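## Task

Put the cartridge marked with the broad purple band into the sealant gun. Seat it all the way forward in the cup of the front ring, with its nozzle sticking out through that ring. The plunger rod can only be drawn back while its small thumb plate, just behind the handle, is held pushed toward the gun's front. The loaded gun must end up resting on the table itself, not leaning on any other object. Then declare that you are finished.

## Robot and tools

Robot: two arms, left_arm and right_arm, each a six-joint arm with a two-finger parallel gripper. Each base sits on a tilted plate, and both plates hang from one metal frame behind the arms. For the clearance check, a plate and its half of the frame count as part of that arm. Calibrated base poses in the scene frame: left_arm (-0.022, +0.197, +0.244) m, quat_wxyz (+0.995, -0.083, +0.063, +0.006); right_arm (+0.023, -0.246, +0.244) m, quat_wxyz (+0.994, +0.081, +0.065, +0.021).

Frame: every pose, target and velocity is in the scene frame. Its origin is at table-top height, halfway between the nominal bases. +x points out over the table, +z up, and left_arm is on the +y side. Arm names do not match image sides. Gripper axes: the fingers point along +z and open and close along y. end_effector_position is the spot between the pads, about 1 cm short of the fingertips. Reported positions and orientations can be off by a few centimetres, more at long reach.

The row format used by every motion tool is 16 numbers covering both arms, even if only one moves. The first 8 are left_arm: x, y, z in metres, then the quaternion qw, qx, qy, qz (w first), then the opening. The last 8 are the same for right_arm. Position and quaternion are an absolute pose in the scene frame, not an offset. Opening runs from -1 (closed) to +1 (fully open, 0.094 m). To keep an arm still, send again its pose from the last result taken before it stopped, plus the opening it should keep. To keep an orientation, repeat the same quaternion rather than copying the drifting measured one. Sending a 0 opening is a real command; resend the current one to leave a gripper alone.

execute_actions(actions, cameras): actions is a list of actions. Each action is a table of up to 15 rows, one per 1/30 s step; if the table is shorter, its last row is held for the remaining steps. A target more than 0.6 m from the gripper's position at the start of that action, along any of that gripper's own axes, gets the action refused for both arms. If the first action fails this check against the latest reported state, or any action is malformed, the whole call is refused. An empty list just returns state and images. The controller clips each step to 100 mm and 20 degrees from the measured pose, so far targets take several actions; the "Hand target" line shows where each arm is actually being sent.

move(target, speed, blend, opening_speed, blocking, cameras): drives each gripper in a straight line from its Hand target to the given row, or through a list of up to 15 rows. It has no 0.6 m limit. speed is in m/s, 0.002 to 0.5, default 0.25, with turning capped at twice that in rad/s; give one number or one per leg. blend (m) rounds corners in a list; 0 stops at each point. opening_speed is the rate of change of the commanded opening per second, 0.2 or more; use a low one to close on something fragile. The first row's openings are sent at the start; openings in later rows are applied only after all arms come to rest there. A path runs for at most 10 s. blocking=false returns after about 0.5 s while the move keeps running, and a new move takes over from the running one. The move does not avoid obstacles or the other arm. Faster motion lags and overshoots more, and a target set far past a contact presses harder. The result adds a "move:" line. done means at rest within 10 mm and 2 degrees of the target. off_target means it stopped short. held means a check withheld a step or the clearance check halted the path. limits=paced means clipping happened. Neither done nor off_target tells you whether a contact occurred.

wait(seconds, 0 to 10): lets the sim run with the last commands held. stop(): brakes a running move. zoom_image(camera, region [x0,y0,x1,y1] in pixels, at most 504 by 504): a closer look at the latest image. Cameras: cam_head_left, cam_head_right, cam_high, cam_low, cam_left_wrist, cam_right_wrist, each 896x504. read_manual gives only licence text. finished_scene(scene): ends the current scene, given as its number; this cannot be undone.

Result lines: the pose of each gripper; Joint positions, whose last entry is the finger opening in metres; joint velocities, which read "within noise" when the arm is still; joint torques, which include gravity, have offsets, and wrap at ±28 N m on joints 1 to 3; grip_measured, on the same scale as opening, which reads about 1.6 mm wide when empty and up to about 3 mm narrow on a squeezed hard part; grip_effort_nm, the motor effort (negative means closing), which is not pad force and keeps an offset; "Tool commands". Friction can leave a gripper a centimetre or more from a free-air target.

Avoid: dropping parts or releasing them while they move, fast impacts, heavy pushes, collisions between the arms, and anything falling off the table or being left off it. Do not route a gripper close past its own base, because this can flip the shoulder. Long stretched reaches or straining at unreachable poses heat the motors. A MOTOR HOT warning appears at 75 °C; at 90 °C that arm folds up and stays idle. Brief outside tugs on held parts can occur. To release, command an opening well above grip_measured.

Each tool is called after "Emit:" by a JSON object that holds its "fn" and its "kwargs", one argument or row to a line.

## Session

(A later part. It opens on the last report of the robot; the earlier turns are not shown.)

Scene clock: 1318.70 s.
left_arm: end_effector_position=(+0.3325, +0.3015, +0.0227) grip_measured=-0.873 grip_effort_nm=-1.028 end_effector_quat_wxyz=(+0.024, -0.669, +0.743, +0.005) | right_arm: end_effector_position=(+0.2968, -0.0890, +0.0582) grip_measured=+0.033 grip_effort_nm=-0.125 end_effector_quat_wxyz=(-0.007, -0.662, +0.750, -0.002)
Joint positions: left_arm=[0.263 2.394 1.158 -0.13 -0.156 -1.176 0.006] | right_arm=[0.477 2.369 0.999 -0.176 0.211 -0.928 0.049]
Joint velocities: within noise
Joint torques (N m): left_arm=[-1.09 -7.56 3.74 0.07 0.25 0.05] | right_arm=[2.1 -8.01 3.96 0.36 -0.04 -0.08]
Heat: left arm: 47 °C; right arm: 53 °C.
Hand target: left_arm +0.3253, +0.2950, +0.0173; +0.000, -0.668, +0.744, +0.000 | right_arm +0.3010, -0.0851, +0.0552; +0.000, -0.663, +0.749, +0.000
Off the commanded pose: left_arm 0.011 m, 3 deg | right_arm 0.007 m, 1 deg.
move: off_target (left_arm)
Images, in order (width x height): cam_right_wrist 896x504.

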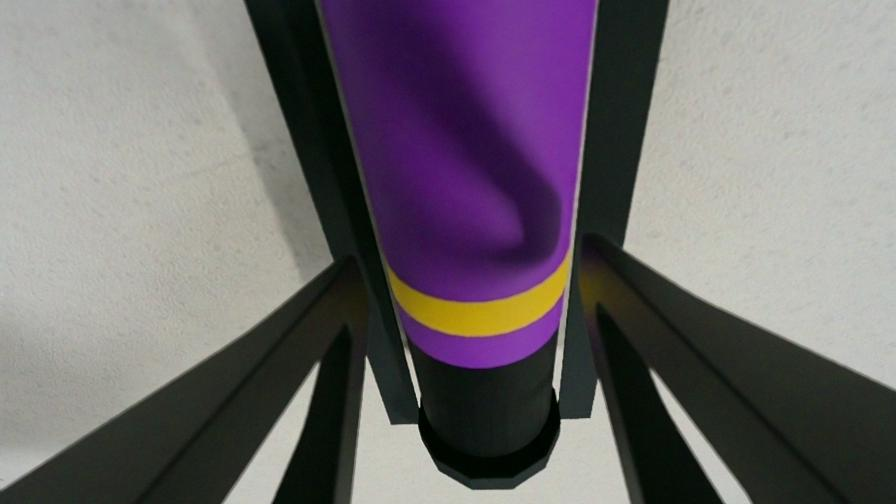

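Emit:
{"fn": "move", "kwargs": {
  "target": [0.3255,0.295,0.017,0,-0.6678,0.7443,0,-1,0.3035,-0.083,0.038,0,-0.6626,0.7490,0,0.02],
  "speed": 0.05,
  "cameras": ["cam_right_wrist"]
}}

Emit:
{"fn": "zoom_image", "kwargs": {
  "camera": "cam_right_wrist",
  "region": [300, 100, 620, 504]
}}

Scene clock: 1322.90 s.
left_arm: end_effector_position=(+0.3325, +0.3015, +0.0227) grip_measured=-0.873 grip_effort_nm=-1.023 end_effector_quat_wxyz=(+0.024, -0.669, +0.743, +0.005) | right_arm: end_effector_position=(+0.2986, -0.0851, +0.0421) grip_measured=+0.023 grip_effort_nm=-0.120 end_effector_quat_wxyz=(-0.007, -0.664, +0.748, -0.002)
Joint positions: left_arm=[0.263 2.394 1.158 -0.13 -0.156 -1.176 0.006] | right_arm=[0.475 2.434 1.031 -0.142 0.211 -0.937 0.048]
Joint velocities: within noise
Joint torques (N m): left_arm=[-1.07 -7.61 3.63 0.09 0.24 0.06] | right_arm=[1.52 -8.17 3.7 0.38 -0.04 0]
Heat: left arm: 47 °C; right arm: 52 °C.
Hand target: left_arm +0.3253, +0.2950, +0.0173; +0.000, -0.668, +0.744, +0.000 | right_arm +0.3034, -0.0831, +0.0382; +0.000, -0.663, +0.749, +0.000
Off the commanded pose: left_arm 0.011 m, 3 deg | right_arm 0.007 m, 1 deg.
move: off_target (left_arm)
Images, in order (width x height): cam_right_wrist 896x504.

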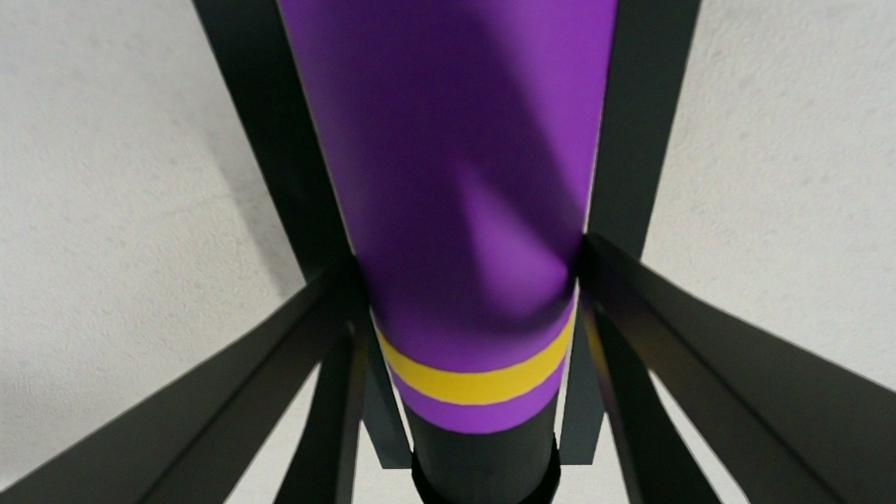

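Scaled by 1.248 from the camera's 896x504 image, which has a finer 1280x720 frame.

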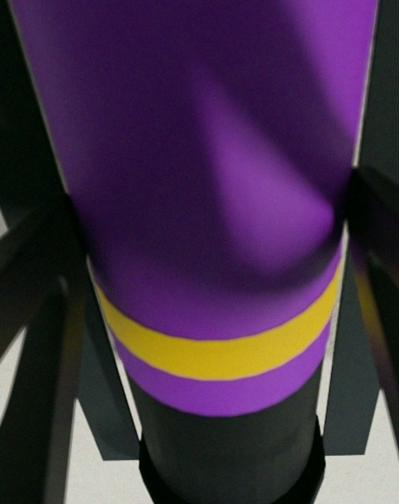

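Emit:
{"fn": "move", "kwargs": {
  "target": [
    [0.3255,0.295,0.017,0,-0.6678,0.7443,0,-1,0.3035,-0.083,0.034,0,-0.6626,0.7490,0,0.02],
    [0.3255,0.295,0.017,0,-0.6678,0.7443,0,-1,0.3035,-0.083,0.034,0,-0.6626,0.7490,0,-0.25]
  ],
  "speed": 0.05,
  "opening_speed": 0.3,
  "cameras": ["cam_right_wrist","cam_head_right"]
}}

Emit:
{"fn": "zoom_image", "kwargs": {
  "camera": "cam_right_wrist",
  "region": [380, 330, 620, 504]
}}

Scene clock: 1327.53 s.
left_arm: end_effector_position=(+0.3320, +0.3014, +0.0227) grip_measured=-0.873 grip_effort_nm=-1.028 end_effector_quat_wxyz=(+0.023, -0.669, +0.743, +0.006) | right_arm: end_effector_position=(+0.2986, -0.0848, +0.0403) grip_measured=-0.066 grip_effort_nm=-1.004 end_effector_quat_wxyz=(-0.007, -0.665, +0.747, -0.002)
Joint positions: left_arm=[0.263 2.394 1.158 -0.132 -0.156 -1.176 0.006] | right_arm=[0.474 2.441 1.033 -0.138 0.211 -0.939 0.044]
Joint velocities: within noise
Joint torques (N m): left_arm=[-1.07 -7.54 3.81 0.09 0.25 0.07] | right_arm=[1.4 -7.53 3.89 0.45 -0.05 -0.06]
Heat: left arm: 47 °C; right arm: 53 °C.
Hand target: left_arm +0.3253, +0.2950, +0.0173; +0.000, -0.668, +0.744, +0.000 | right_arm +0.3033, -0.0831, +0.0343; +0.000, -0.663, +0.749, +0.000
Off the commanded pose: left_arm 0.011 m, 3 deg | right_arm 0.008 m, 1 deg.
move: off_target (left_arm)
Images, in order (width x height): cam_head_right 896x504, cam_right_wrist 896x504.

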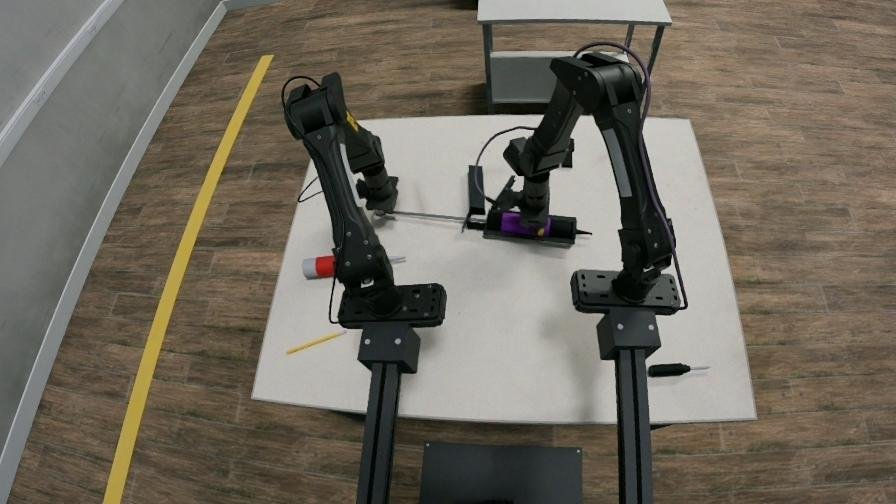

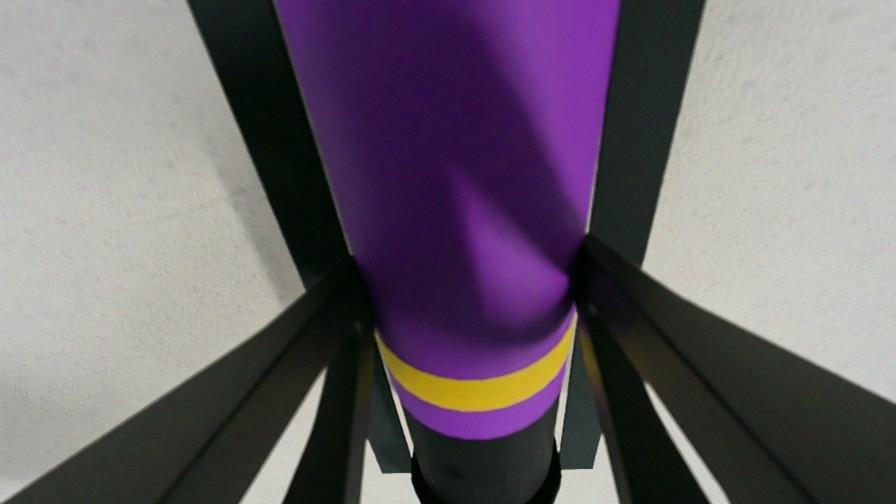

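Scaled by 2.100 from the camera's 896x504 image, which has a finer 1280x720 frame.

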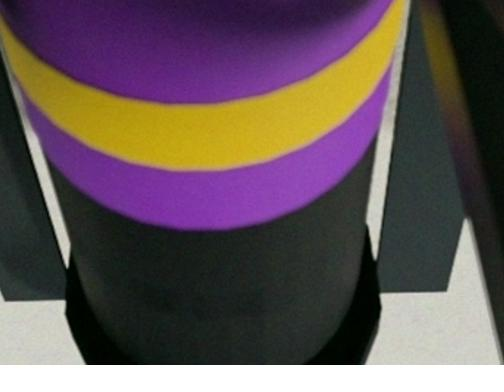

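Emit:
{"fn": "move", "kwargs": {
  "target": [0.3255,0.295,0.017,0,-0.6678,0.7443,0,-1,0.3035,-0.083,0.043,0,-0.6626,0.7490,0,-0.25],
  "speed": 0.03,
  "cameras": ["cam_right_wrist","cam_head_right"]
}}

Emit:
{"fn": "zoom_image", "kwargs": {
  "camera": "cam_right_wrist",
  "region": [380, 330, 620, 504]
}}

Emit:
{"fn": "zoom_image", "kwargs": {
  "camera": "cam_head_right",
  "region": [460, 185, 600, 265]
}}

Scene clock: 1332.40 s.
left_arm: end_effector_position=(+0.3320, +0.3014, +0.0227) grip_measured=-0.873 grip_effort_nm=-1.028 end_effector_quat_wxyz=(+0.023, -0.669, +0.743, +0.006) | right_arm: end_effector_position=(+0.2985, -0.0848, +0.0403) grip_measured=-0.067 grip_effort_nm=-1.009 end_effector_quat_wxyz=(-0.007, -0.665, +0.747, -0.002)
Joint positions: left_arm=[0.263 2.394 1.158 -0.132 -0.156 -1.176 0.006] | right_arm=[0.474 2.441 1.033 -0.139 0.211 -0.939 0.044]
Joint velocities: within noise
Joint torques (N m): left_arm=[-1.07 -7.51 3.77 0.09 0.24 0.05] | right_arm=[1.83 -10.19 3.1 0.21 -0.07 -0.01]
Heat: left arm: 47 °C; right arm: 53 °C.
Hand target: left_arm +0.3253, +0.2950, +0.0173; +0.000, -0.668, +0.744, +0.000 | right_arm +0.3034, -0.0830, +0.0430; +0.000, -0.663, +0.749, +0.000
Off the commanded pose: left_arm 0.011 m, 3 deg | right_arm 0.006 m, 1 deg.
move: off_target (left_arm)
Images, in order (width x height): cam_head_right 896x504, cam_right_wrist 896x504.

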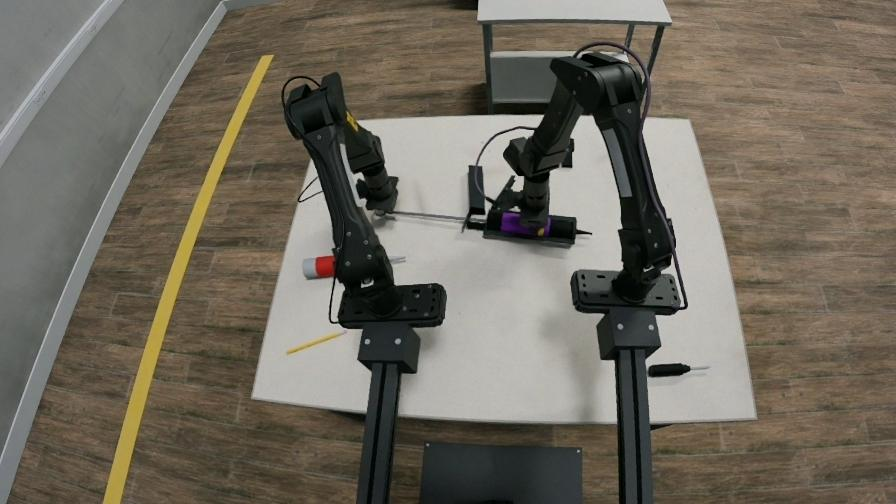

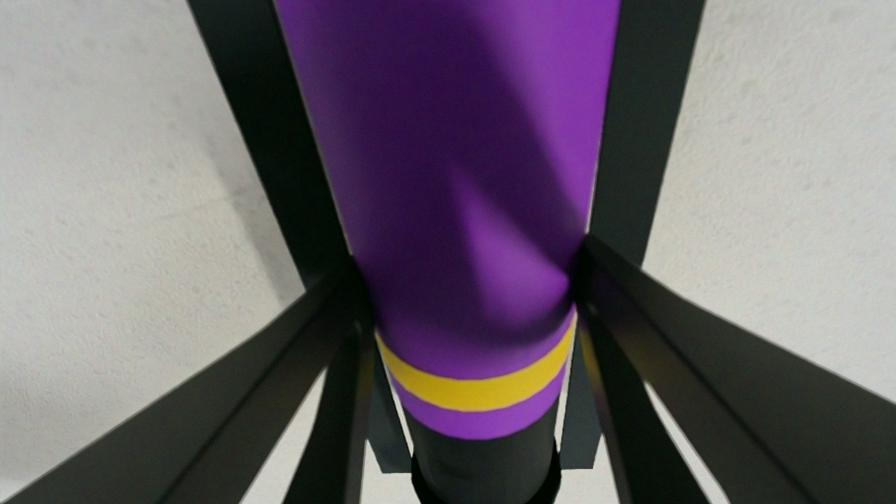

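Scaled by 2.100 from the camera's 896x504 image, which has a finer 1280x720 frame.

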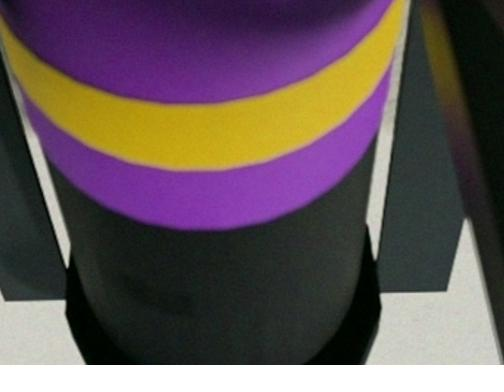

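Scaled by 3.600 from the camera's 896x504 image, which has a finer 1280x720 frame.

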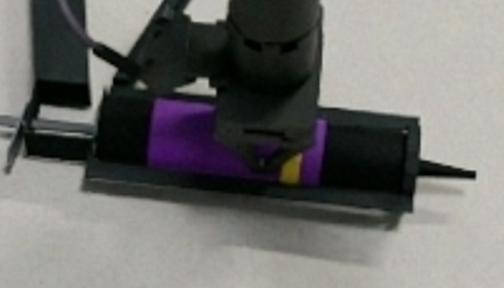

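Emit:
{"fn": "move", "kwargs": {
  "target": [0.3255,0.295,0.017,0,-0.6678,0.7443,0,-1,0.3035,-0.083,0.050,0,-0.6626,0.7490,0,-0.25],
  "speed": 0.03,
  "cameras": ["cam_right_wrist","cam_head_right"]
}}

Emit:
{"fn": "zoom_image", "kwargs": {
  "camera": "cam_right_wrist",
  "region": [380, 330, 620, 504]
}}

Emit:
{"fn": "zoom_image", "kwargs": {
  "camera": "cam_head_right",
  "region": [460, 185, 600, 265]
}}

Scene clock: 1335.87 s.
left_arm: end_effector_position=(+0.3319, +0.3016, +0.0227) grip_measured=-0.873 grip_effort_nm=-1.033 end_effector_quat_wxyz=(+0.023, -0.669, +0.743, +0.006) | right_arm: end_effector_position=(+0.2987, -0.0848, +0.0408) grip_measured=-0.067 grip_effort_nm=-1.004 end_effector_quat_wxyz=(-0.007, -0.664, +0.747, -0.002)
Joint positions: left_arm=[0.264 2.394 1.158 -0.132 -0.156 -1.176 0.006] | right_arm=[0.474 2.439 1.033 -0.14 0.211 -0.938 0.044]
Joint velocities: within noise
Joint torques (N m): left_arm=[-1.05 -7.66 3.81 0.1 0.25 0.06] | right_arm=[2.22 -12.21 2.48 0.03 -0.03 0]
Heat: left arm: 47 °C; right arm: 53 °C.
Hand target: left_arm +0.3254, +0.2951, +0.0173; +0.000, -0.668, +0.744, +0.000 | right_arm +0.3033, -0.0830, +0.0497; +0.000, -0.663, +0.749, +0.000
Off the commanded pose: left_arm 0.011 m, 3 deg | right_arm 0.011 m, 1 deg.
move: off_target (left_arm, right_arm)
Images, in order (width x height): cam_head_right 896x504, cam_right_wrist 896x504.

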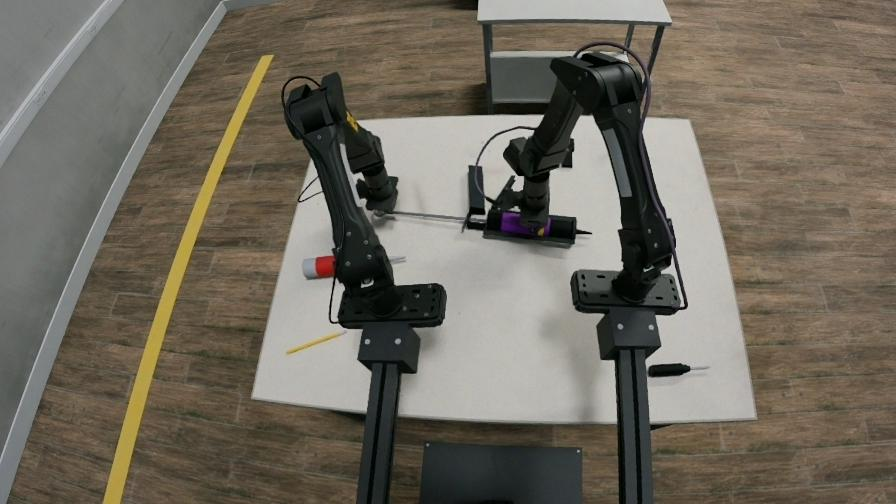

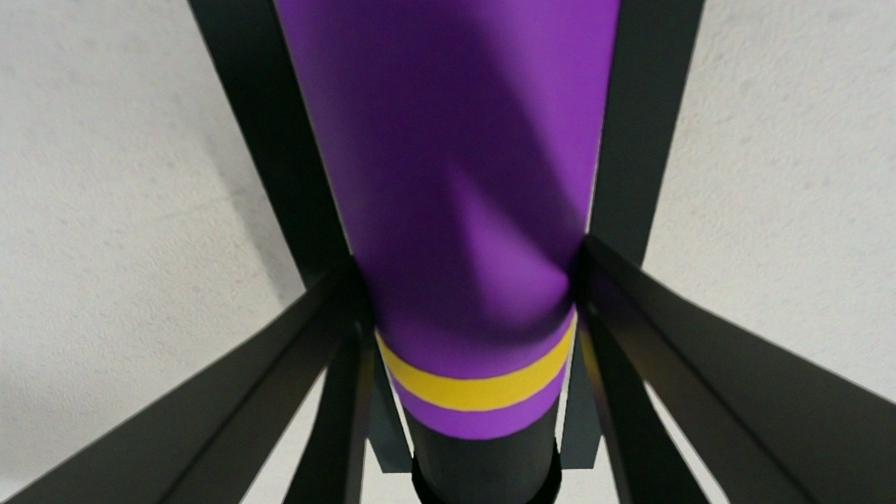

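Scaled by 2.100 from the camera's 896x504 image, which has a finer 1280x720 frame.

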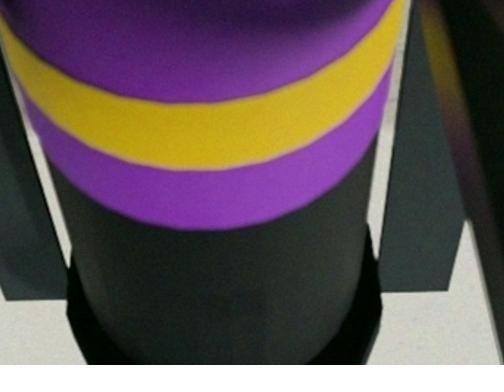

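Scaled by 3.600 from the camera's 896x504 image, which has a finer 1280x720 frame.

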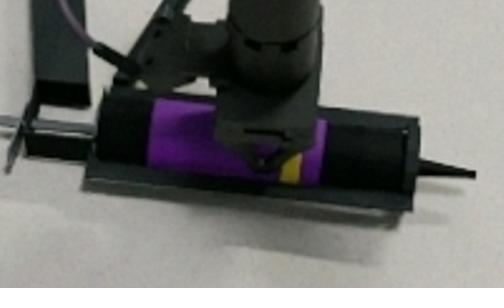

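Emit:
{"fn": "move", "kwargs": {
  "target": [0.3255,0.295,0.017,0,-0.6678,0.7443,0,-1,0.3035,-0.083,0.057,0,-0.6626,0.7490,0,-0.25],
  "speed": 0.03,
  "cameras": ["cam_right_wrist","cam_head_right"]
}}

Emit:
{"fn": "zoom_image", "kwargs": {
  "camera": "cam_right_wrist",
  "region": [380, 330, 620, 504]
}}

Emit:
{"fn": "zoom_image", "kwargs": {
  "camera": "cam_head_right",
  "region": [460, 185, 600, 265]
}}

Scene clock: 1340.03 s.
left_arm: end_effector_position=(+0.3316, +0.3014, +0.0227) grip_measured=-0.873 grip_effort_nm=-1.028 end_effector_quat_wxyz=(+0.022, -0.669, +0.743, +0.006) | right_arm: end_effector_position=(+0.2973, -0.0862, +0.0432) grip_measured=-0.068 grip_effort_nm=-1.009 end_effector_quat_wxyz=(-0.010, -0.664, +0.747, -0.001)
Joint positions: left_arm=[0.264 2.394 1.158 -0.134 -0.155 -1.176 0.006] | right_arm=[0.474 2.43 1.029 -0.151 0.211 -0.936 0.044]
Joint velocities: within noise
Joint torques (N m): left_arm=[-1.17 -7.5 3.82 0.07 0.26 0.03] | right_arm=[2.54 -13.56 2.3 -0.05 -0.05 0.06]
Heat: left arm: 47 °C; right arm: 55 °C.
Hand target: left_arm +0.3253, +0.2950, +0.0173; +0.000, -0.668, +0.744, +0.000 | right_arm +0.3034, -0.0829, +0.0564; +0.000, -0.663, +0.749, +0.000
Off the commanded pose: left_arm 0.010 m, 3 deg | right_arm 0.016 m, 1 deg.
move: off_target (left_arm, right_arm)
Images, in order (width x height): cam_head_right 896x504, cam_right_wrist 896x504.

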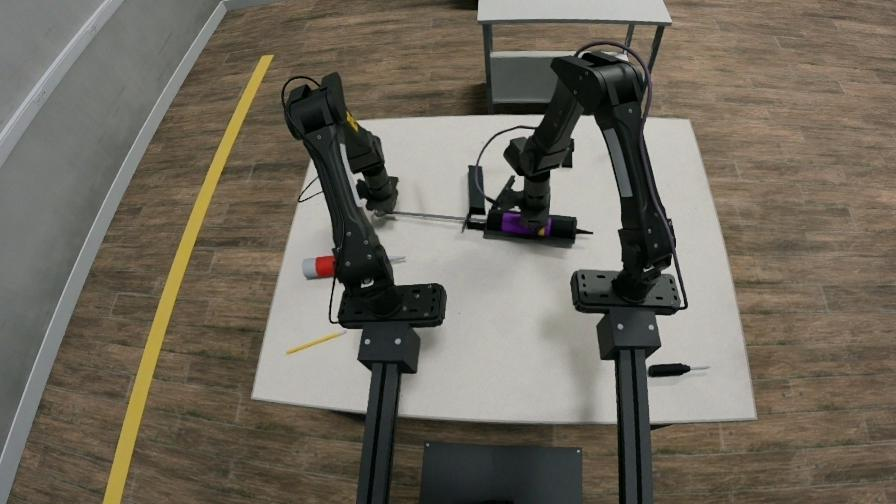

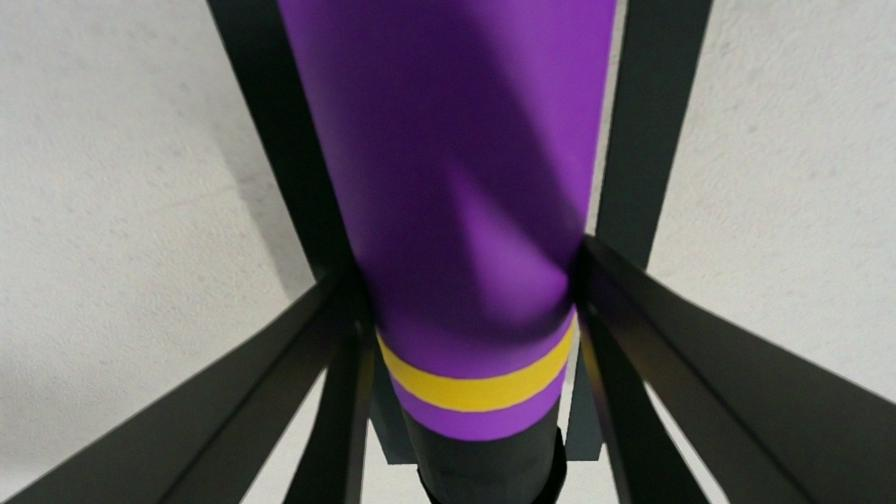

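Scaled by 2.100 from the camera's 896x504 image, which has a finer 1280x720 frame.

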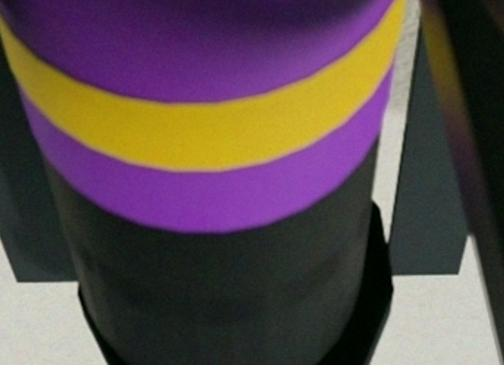

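Scaled by 3.600 from the camera's 896x504 image, which has a finer 1280x720 frame.

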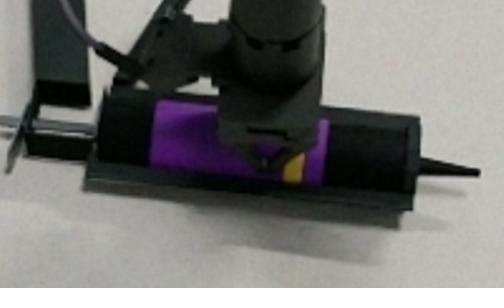

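Emit:
{"fn": "move", "kwargs": {
  "target": [0.3255,0.295,0.017,0,-0.6678,0.7443,0,-1,0.3055,-0.100,0.057,0,-0.6626,0.7490,0,-0.25],
  "speed": 0.03,
  "cameras": ["cam_right_wrist","cam_head_right"]
}}

Emit:
{"fn": "zoom_image", "kwargs": {
  "camera": "cam_right_wrist",
  "region": [380, 330, 620, 504]
}}

Emit:
{"fn": "zoom_image", "kwargs": {
  "camera": "cam_head_right",
  "region": [460, 185, 600, 265]
}}

Scene clock: 1344.07 s.
left_arm: end_effector_position=(+0.3295, +0.2977, +0.0225) grip_measured=-0.873 grip_effort_nm=-1.023 end_effector_quat_wxyz=(+0.013, -0.668, +0.744, +0.001) | right_arm: end_effector_position=(+0.2967, -0.0992, +0.0448) grip_measured=-0.068 grip_effort_nm=-1.004 end_effector_quat_wxyz=(-0.012, -0.666, +0.746, +0.002)
Joint positions: left_arm=[0.264 2.394 1.158 -0.146 -0.138 -1.175 0.006] | right_arm=[0.438 2.406 0.996 -0.14 0.206 -0.976 0.044]
Joint velocities: within noise
Joint torques (N m): left_arm=[-1.09 -7.34 3.73 0.17 0.11 0.05] | right_arm=[1.47 -13.23 2.04 0.07 -0.03 -0.05]
Heat: left arm: 46 °C; right arm: 56 °C.
Hand target: left_arm +0.3253, +0.2950, +0.0171; +0.000, -0.668, +0.744, +0.000 | right_arm +0.3053, -0.1000, +0.0565; +0.000, -0.663, +0.749, +0.000
Off the commanded pose: left_arm 0.007 m, 1 deg | right_arm 0.015 m, 1 deg.
move: off_target (right_arm)
Images, in order (width x height): cam_head_right 896x504, cam_right_wrist 896x504.

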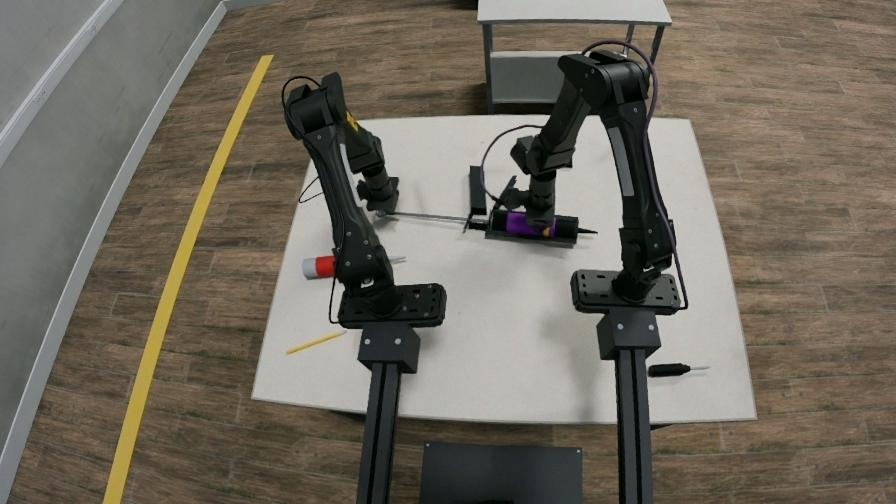

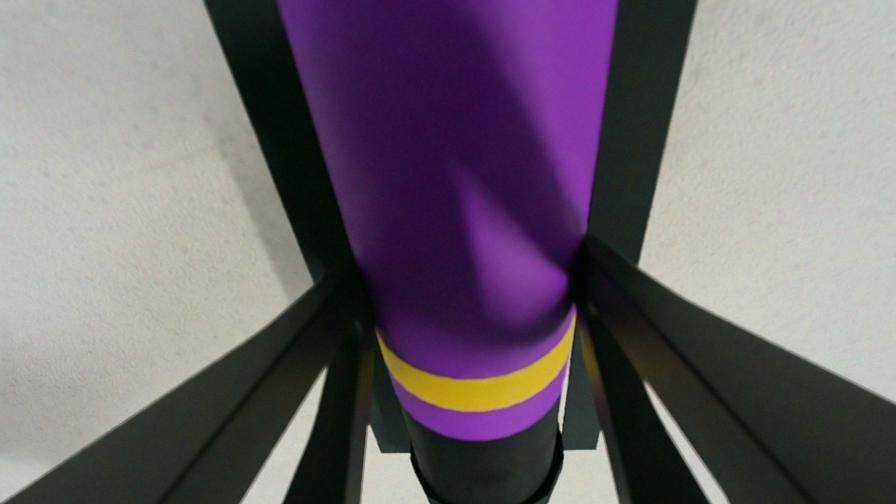

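Scaled by 2.100 from the camera's 896x504 image, which has a finer 1280x720 frame.

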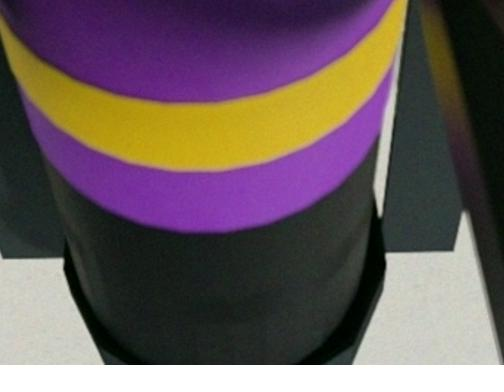

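Scaled by 3.600 from the camera's 896x504 image, which has a finer 1280x720 frame.

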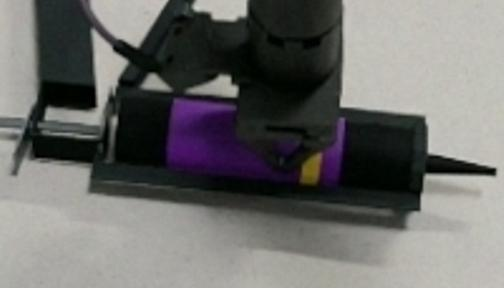

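Emit:
{"fn": "move", "kwargs": {
  "target": [0.3255,0.295,0.017,0,-0.6678,0.7443,0,-1,0.3050,-0.104,0.040,0,-0.6626,0.7490,0,-0.25],
  "speed": 0.03,
  "cameras": ["cam_right_wrist","cam_head_right"]
}}

Emit:
{"fn": "zoom_image", "kwargs": {
  "camera": "cam_right_wrist",
  "region": [380, 330, 620, 504]
}}

Emit:
{"fn": "zoom_image", "kwargs": {
  "camera": "cam_head_right",
  "region": [460, 185, 600, 265]
}}

Scene clock: 1350.73 s.
left_arm: end_effector_position=(+0.3281, +0.2968, +0.0225) grip_measured=-0.873 grip_effort_nm=-1.033 end_effector_quat_wxyz=(+0.010, -0.668, +0.744, +0.001) | right_arm: end_effector_position=(+0.3003, -0.1005, +0.0439) grip_measured=-0.097 grip_effort_nm=-0.965 end_effector_quat_wxyz=(-0.006, -0.665, +0.747, +0.005)
Joint positions: left_arm=[0.264 2.394 1.158 -0.152 -0.135 -1.175 0.006] | right_arm=[0.424 2.406 0.996 -0.127 0.197 -0.99 0.042]
Joint velocities: within noise
Joint torques (N m): left_arm=[-1.16 -7.5 3.9 0.21 0.06 0.03] | right_arm=[0.91 -8.51 2.37 0.51 0.06 -0.12]
Heat: left arm: 46 °C; right arm: 58 °C.
Hand target: left_arm +0.3253, +0.2950, +0.0171; +0.000, -0.668, +0.744, +0.000 | right_arm +0.3050, -0.1041, +0.0402; +0.000, -0.663, +0.749, +0.000
Off the commanded pose: left_arm 0.006 m, 1 deg | right_arm 0.007 m, 1 deg.
move: done
Images, in order (width x height): cam_head_right 896x504, cam_right_wrist 896x504.

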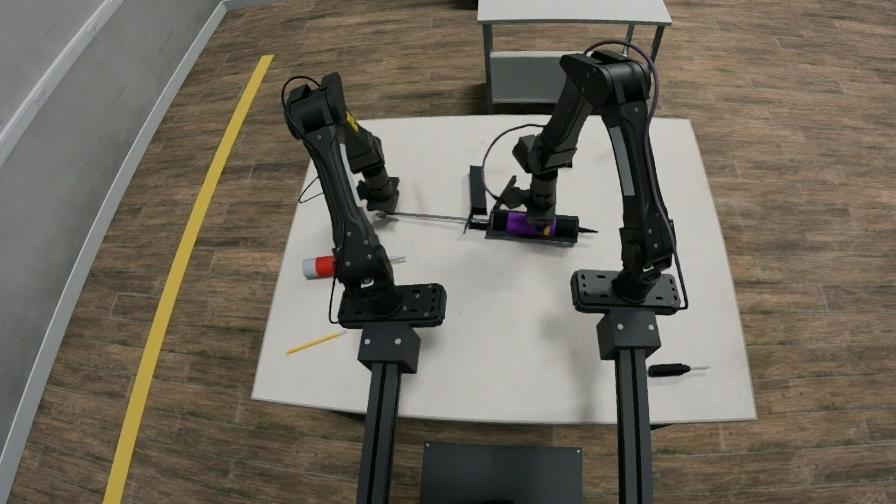

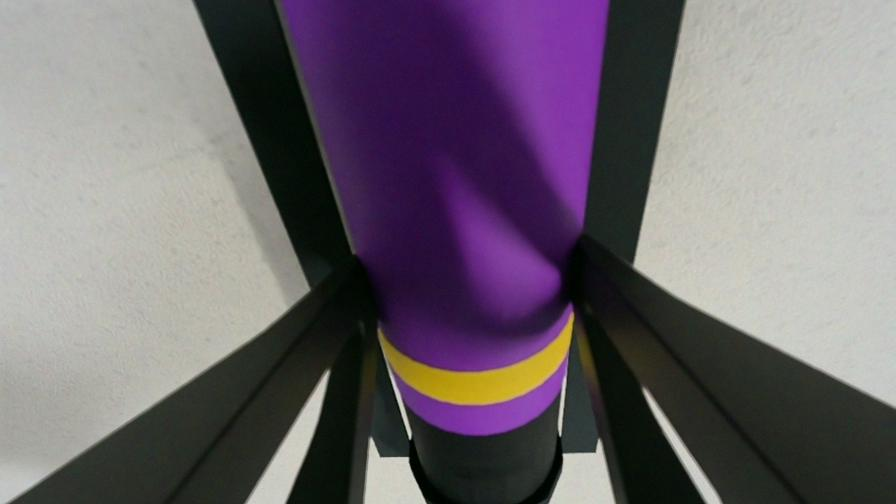

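Scaled by 2.100 from the camera's 896x504 image, which has a finer 1280x720 frame.

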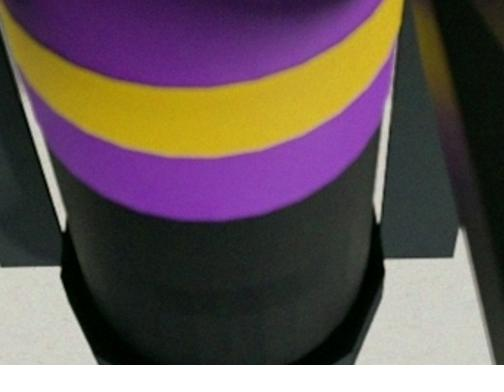

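Scaled by 3.600 from the camera's 896x504 image, which has a finer 1280x720 frame.

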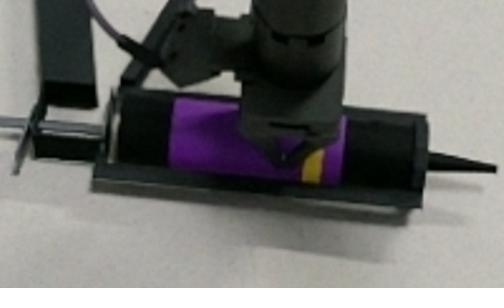

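Emit:
{"fn": "move", "kwargs": {
  "target": [
    [0.3255,0.295,0.017,0,-0.6678,0.7443,0,-1,0.3030,-0.103,0.043,0,-0.6626,0.7490,0,0.03],
    [0.3255,0.295,0.017,0,-0.6678,0.7443,0,-1,0.3030,-0.103,0.08,0,-0.6626,0.7490,0,0.03],
    [0.3255,0.295,0.017,0,-0.6678,0.7443,0,-1,0.274,-0.155,0.225,0,-0.6428,0.766,0,0.3]
  ],
  "speed": 0.1,
  "opening_speed": 0.3,
  "cameras": ["cam_right_wrist","cam_head_right"]
}}

Emit:
{"fn": "zoom_image", "kwargs": {
  "camera": "cam_right_wrist",
  "region": [380, 0, 580, 160]
}}

Emit:
{"fn": "zoom_image", "kwargs": {
  "camera": "cam_head_right",
  "region": [460, 185, 600, 265]
}}

Scene clock: 1358.50 s.
left_arm: end_effector_position=(+0.3281, +0.2968, +0.0225) grip_measured=-0.873 grip_effort_nm=-1.033 end_effector_quat_wxyz=(+0.010, -0.668, +0.744, +0.001) | right_arm: end_effector_position=(+0.2733, -0.1541, +0.2188) grip_measured=+0.297 grip_effort_nm=0.168 end_effector_quat_wxyz=(-0.004, -0.644, +0.765, +0.004)
Joint positions: left_arm=[0.264 2.394 1.158 -0.152 -0.135 -1.175 0.006] | right_arm=[0.424 1.675 0.838 -0.694 0.197 -0.936 0.061]
Joint velocities: within noise
Joint torques (N m): left_arm=[-1.1 -7.49 3.71 0.23 0.09 0.03] | right_arm=[1.85 -7.97 5.48 0.03 0.09 0.07]
Heat: left arm: 46 °C; right arm: 57 °C.
Hand target: left_arm +0.3254, +0.2950, +0.0171; +0.000, -0.668, +0.744, +0.000 | right_arm +0.2740, -0.1550, +0.2248; +0.000, -0.643, +0.766, +0.000
Off the commanded pose: left_arm 0.006 m, 1 deg | right_arm 0.006 m, 1 deg.
move: done
Images, in order (width x height): cam_head_right 896x504, cam_right_wrist 896x504.

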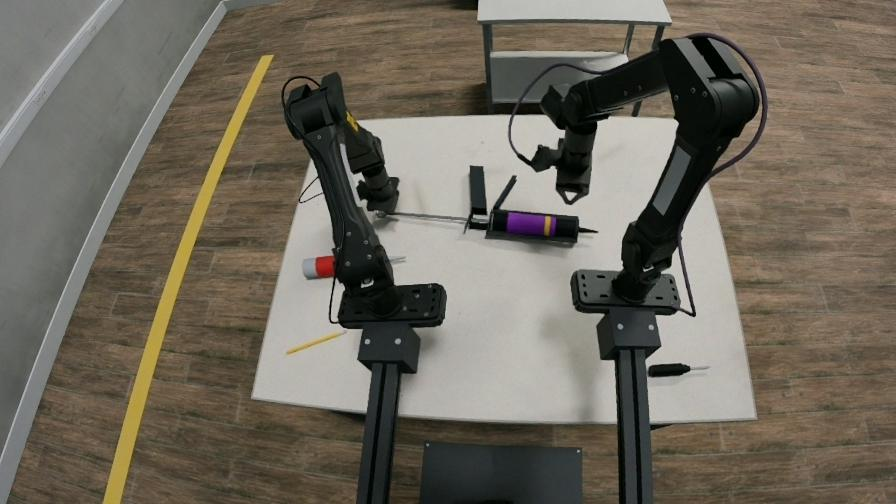

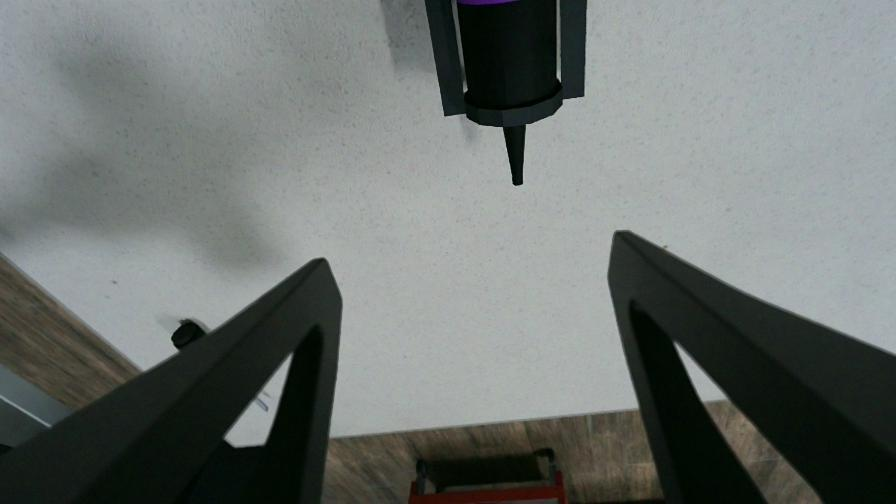

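Scaled by 2.520 from the camera's 896x504 image, which has a finer 1280x720 frame.

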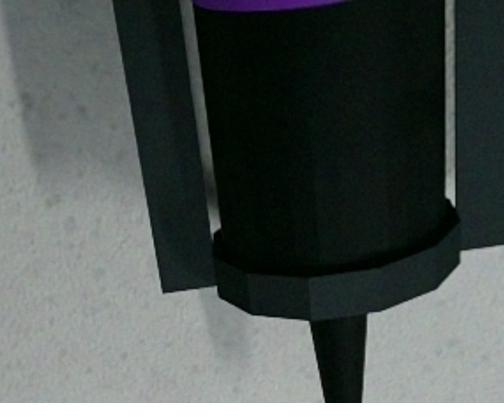

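Scaled by 3.600 from the camera's 896x504 image, which has a finer 1280x720 frame.

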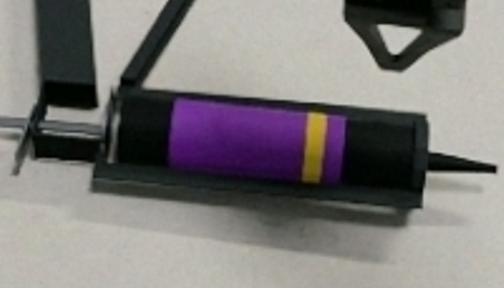

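Emit:
{"fn": "move", "kwargs": {
  "target": [0.3245,0.280,0.0171,0,-0.6678,0.7443,0,-1,0.274,-0.155,0.225,0,-0.6428,0.766,0,0.3],
  "speed": 0.04,
  "cameras": ["cam_right_wrist","cam_head_right"]
}}

Emit:
{"fn": "zoom_image", "kwargs": {
  "camera": "cam_head_right",
  "region": [460, 185, 600, 265]
}}

Scene clock: 1363.40 s.
left_arm: end_effector_position=(+0.3287, +0.2960, +0.0231) grip_measured=-0.873 grip_effort_nm=-1.028 end_effector_quat_wxyz=(+0.014, -0.669, +0.743, +0.009) | right_arm: end_effector_position=(+0.2732, -0.1542, +0.2188) grip_measured=+0.297 grip_effort_nm=0.168 end_effector_quat_wxyz=(-0.004, -0.644, +0.765, +0.004)
Joint positions: left_arm=[0.252 2.394 1.158 -0.152 -0.156 -1.191 0.006] | right_arm=[0.424 1.675 0.838 -0.695 0.197 -0.936 0.061]
Joint velocities: within noise
Joint torques (N m): left_arm=[-3.67 -7.73 1.91 0.35 0.2 -0.23] | right_arm=[1.78 -7.99 5.49 0.05 0.06 0.07]
Heat: left arm: 46 °C; right arm: 56 °C.
Hand target: left_arm +0.3240, +0.2803, +0.0175; +0.000, -0.668, +0.744, +0.000 | right_arm +0.2740, -0.1550, +0.2248; +0.000, -0.643, +0.766, +0.000
Off the commanded pose: left_arm 0.018 m, 2 deg | right_arm 0.006 m, 1 deg.
move: off_target (left_arm)
Images, in order (width x height): cam_head_right 896x504, cam_right_wrist 896x504.

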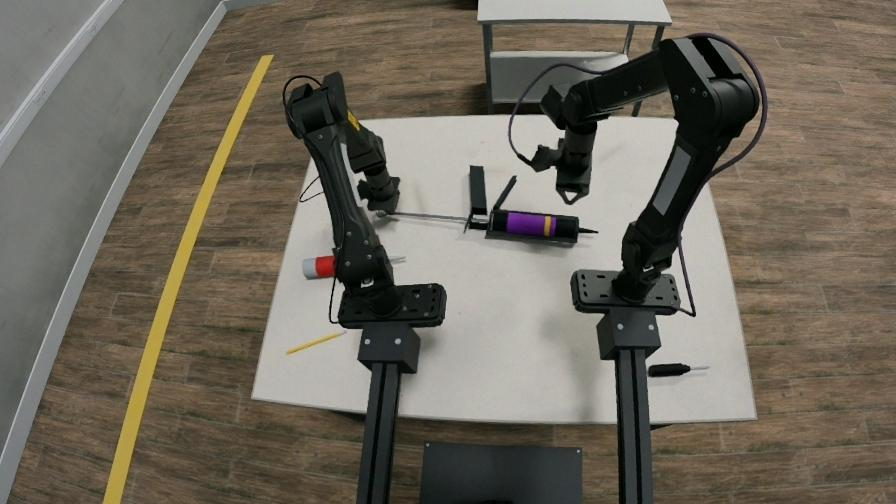

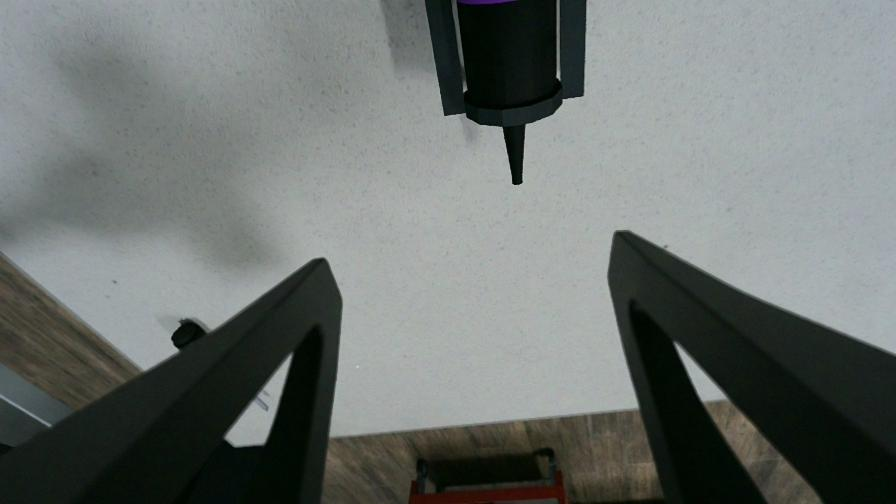

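Scaled by 3.600 from the camera's 896x504 image, which has a finer 1280x720 frame.

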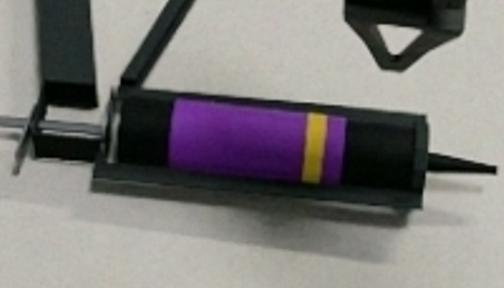

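Emit:
{"fn": "move", "kwargs": {
  "target": [0.3245,0.260,0.0171,0,-0.6678,0.7443,0,-1,0.274,-0.155,0.225,0,-0.6428,0.766,0,0.3],
  "speed": 0.04,
  "cameras": ["cam_right_wrist","cam_head_right"]
}}

Emit:
{"fn": "zoom_image", "kwargs": {
  "camera": "cam_head_right",
  "region": [460, 185, 600, 265]
}}

Scene clock: 1366.50 s.
left_arm: end_effector_position=(+0.3296, +0.2780, +0.0239) grip_measured=-0.873 grip_effort_nm=-1.023 end_effector_quat_wxyz=(+0.018, -0.670, +0.742, +0.012) | right_arm: end_effector_position=(+0.2731, -0.1543, +0.2188) grip_measured=+0.297 grip_effort_nm=0.168 end_effector_quat_wxyz=(-0.004, -0.644, +0.765, +0.004)
Joint positions: left_arm=[0.199 2.394 1.141 -0.14 -0.174 -1.246 0.006] | right_arm=[0.424 1.675 0.838 -0.696 0.197 -0.935 0.061]
Joint velocities: within noise
Joint torques (N m): left_arm=[-3.66 -7.46 2.14 0.32 0.27 -0.19] | right_arm=[1.8 -8.06 5.46 0.05 0.04 0.05]
Heat: left arm: 46 °C; right arm: 56 °C.
Hand target: left_arm +0.3239, +0.2604, +0.0176; +0.000, -0.668, +0.744, +0.001 | right_arm +0.2740, -0.1550, +0.2248; +0.000, -0.643, +0.766, +0.000
Off the commanded pose: left_arm 0.020 m, 3 deg | right_arm 0.006 m, 1 deg.
move: off_target (left_arm)
Images, in order (width x height): cam_head_right 896x504, cam_right_wrist 896x504.

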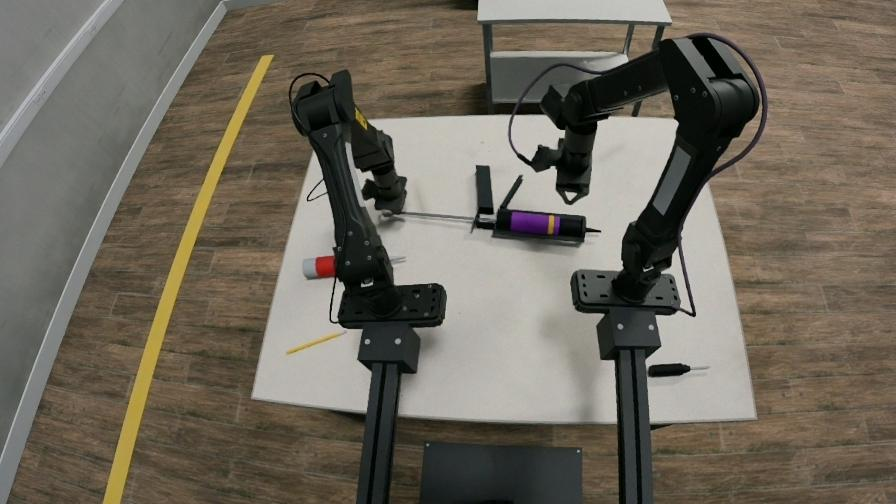

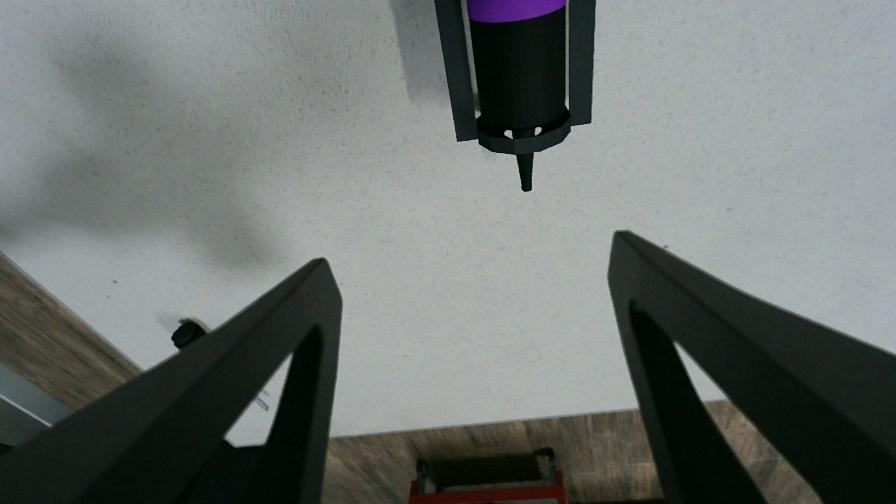

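Scaled by 3.600 from the camera's 896x504 image, which has a finer 1280x720 frame.

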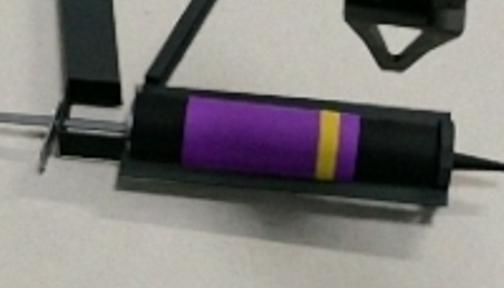

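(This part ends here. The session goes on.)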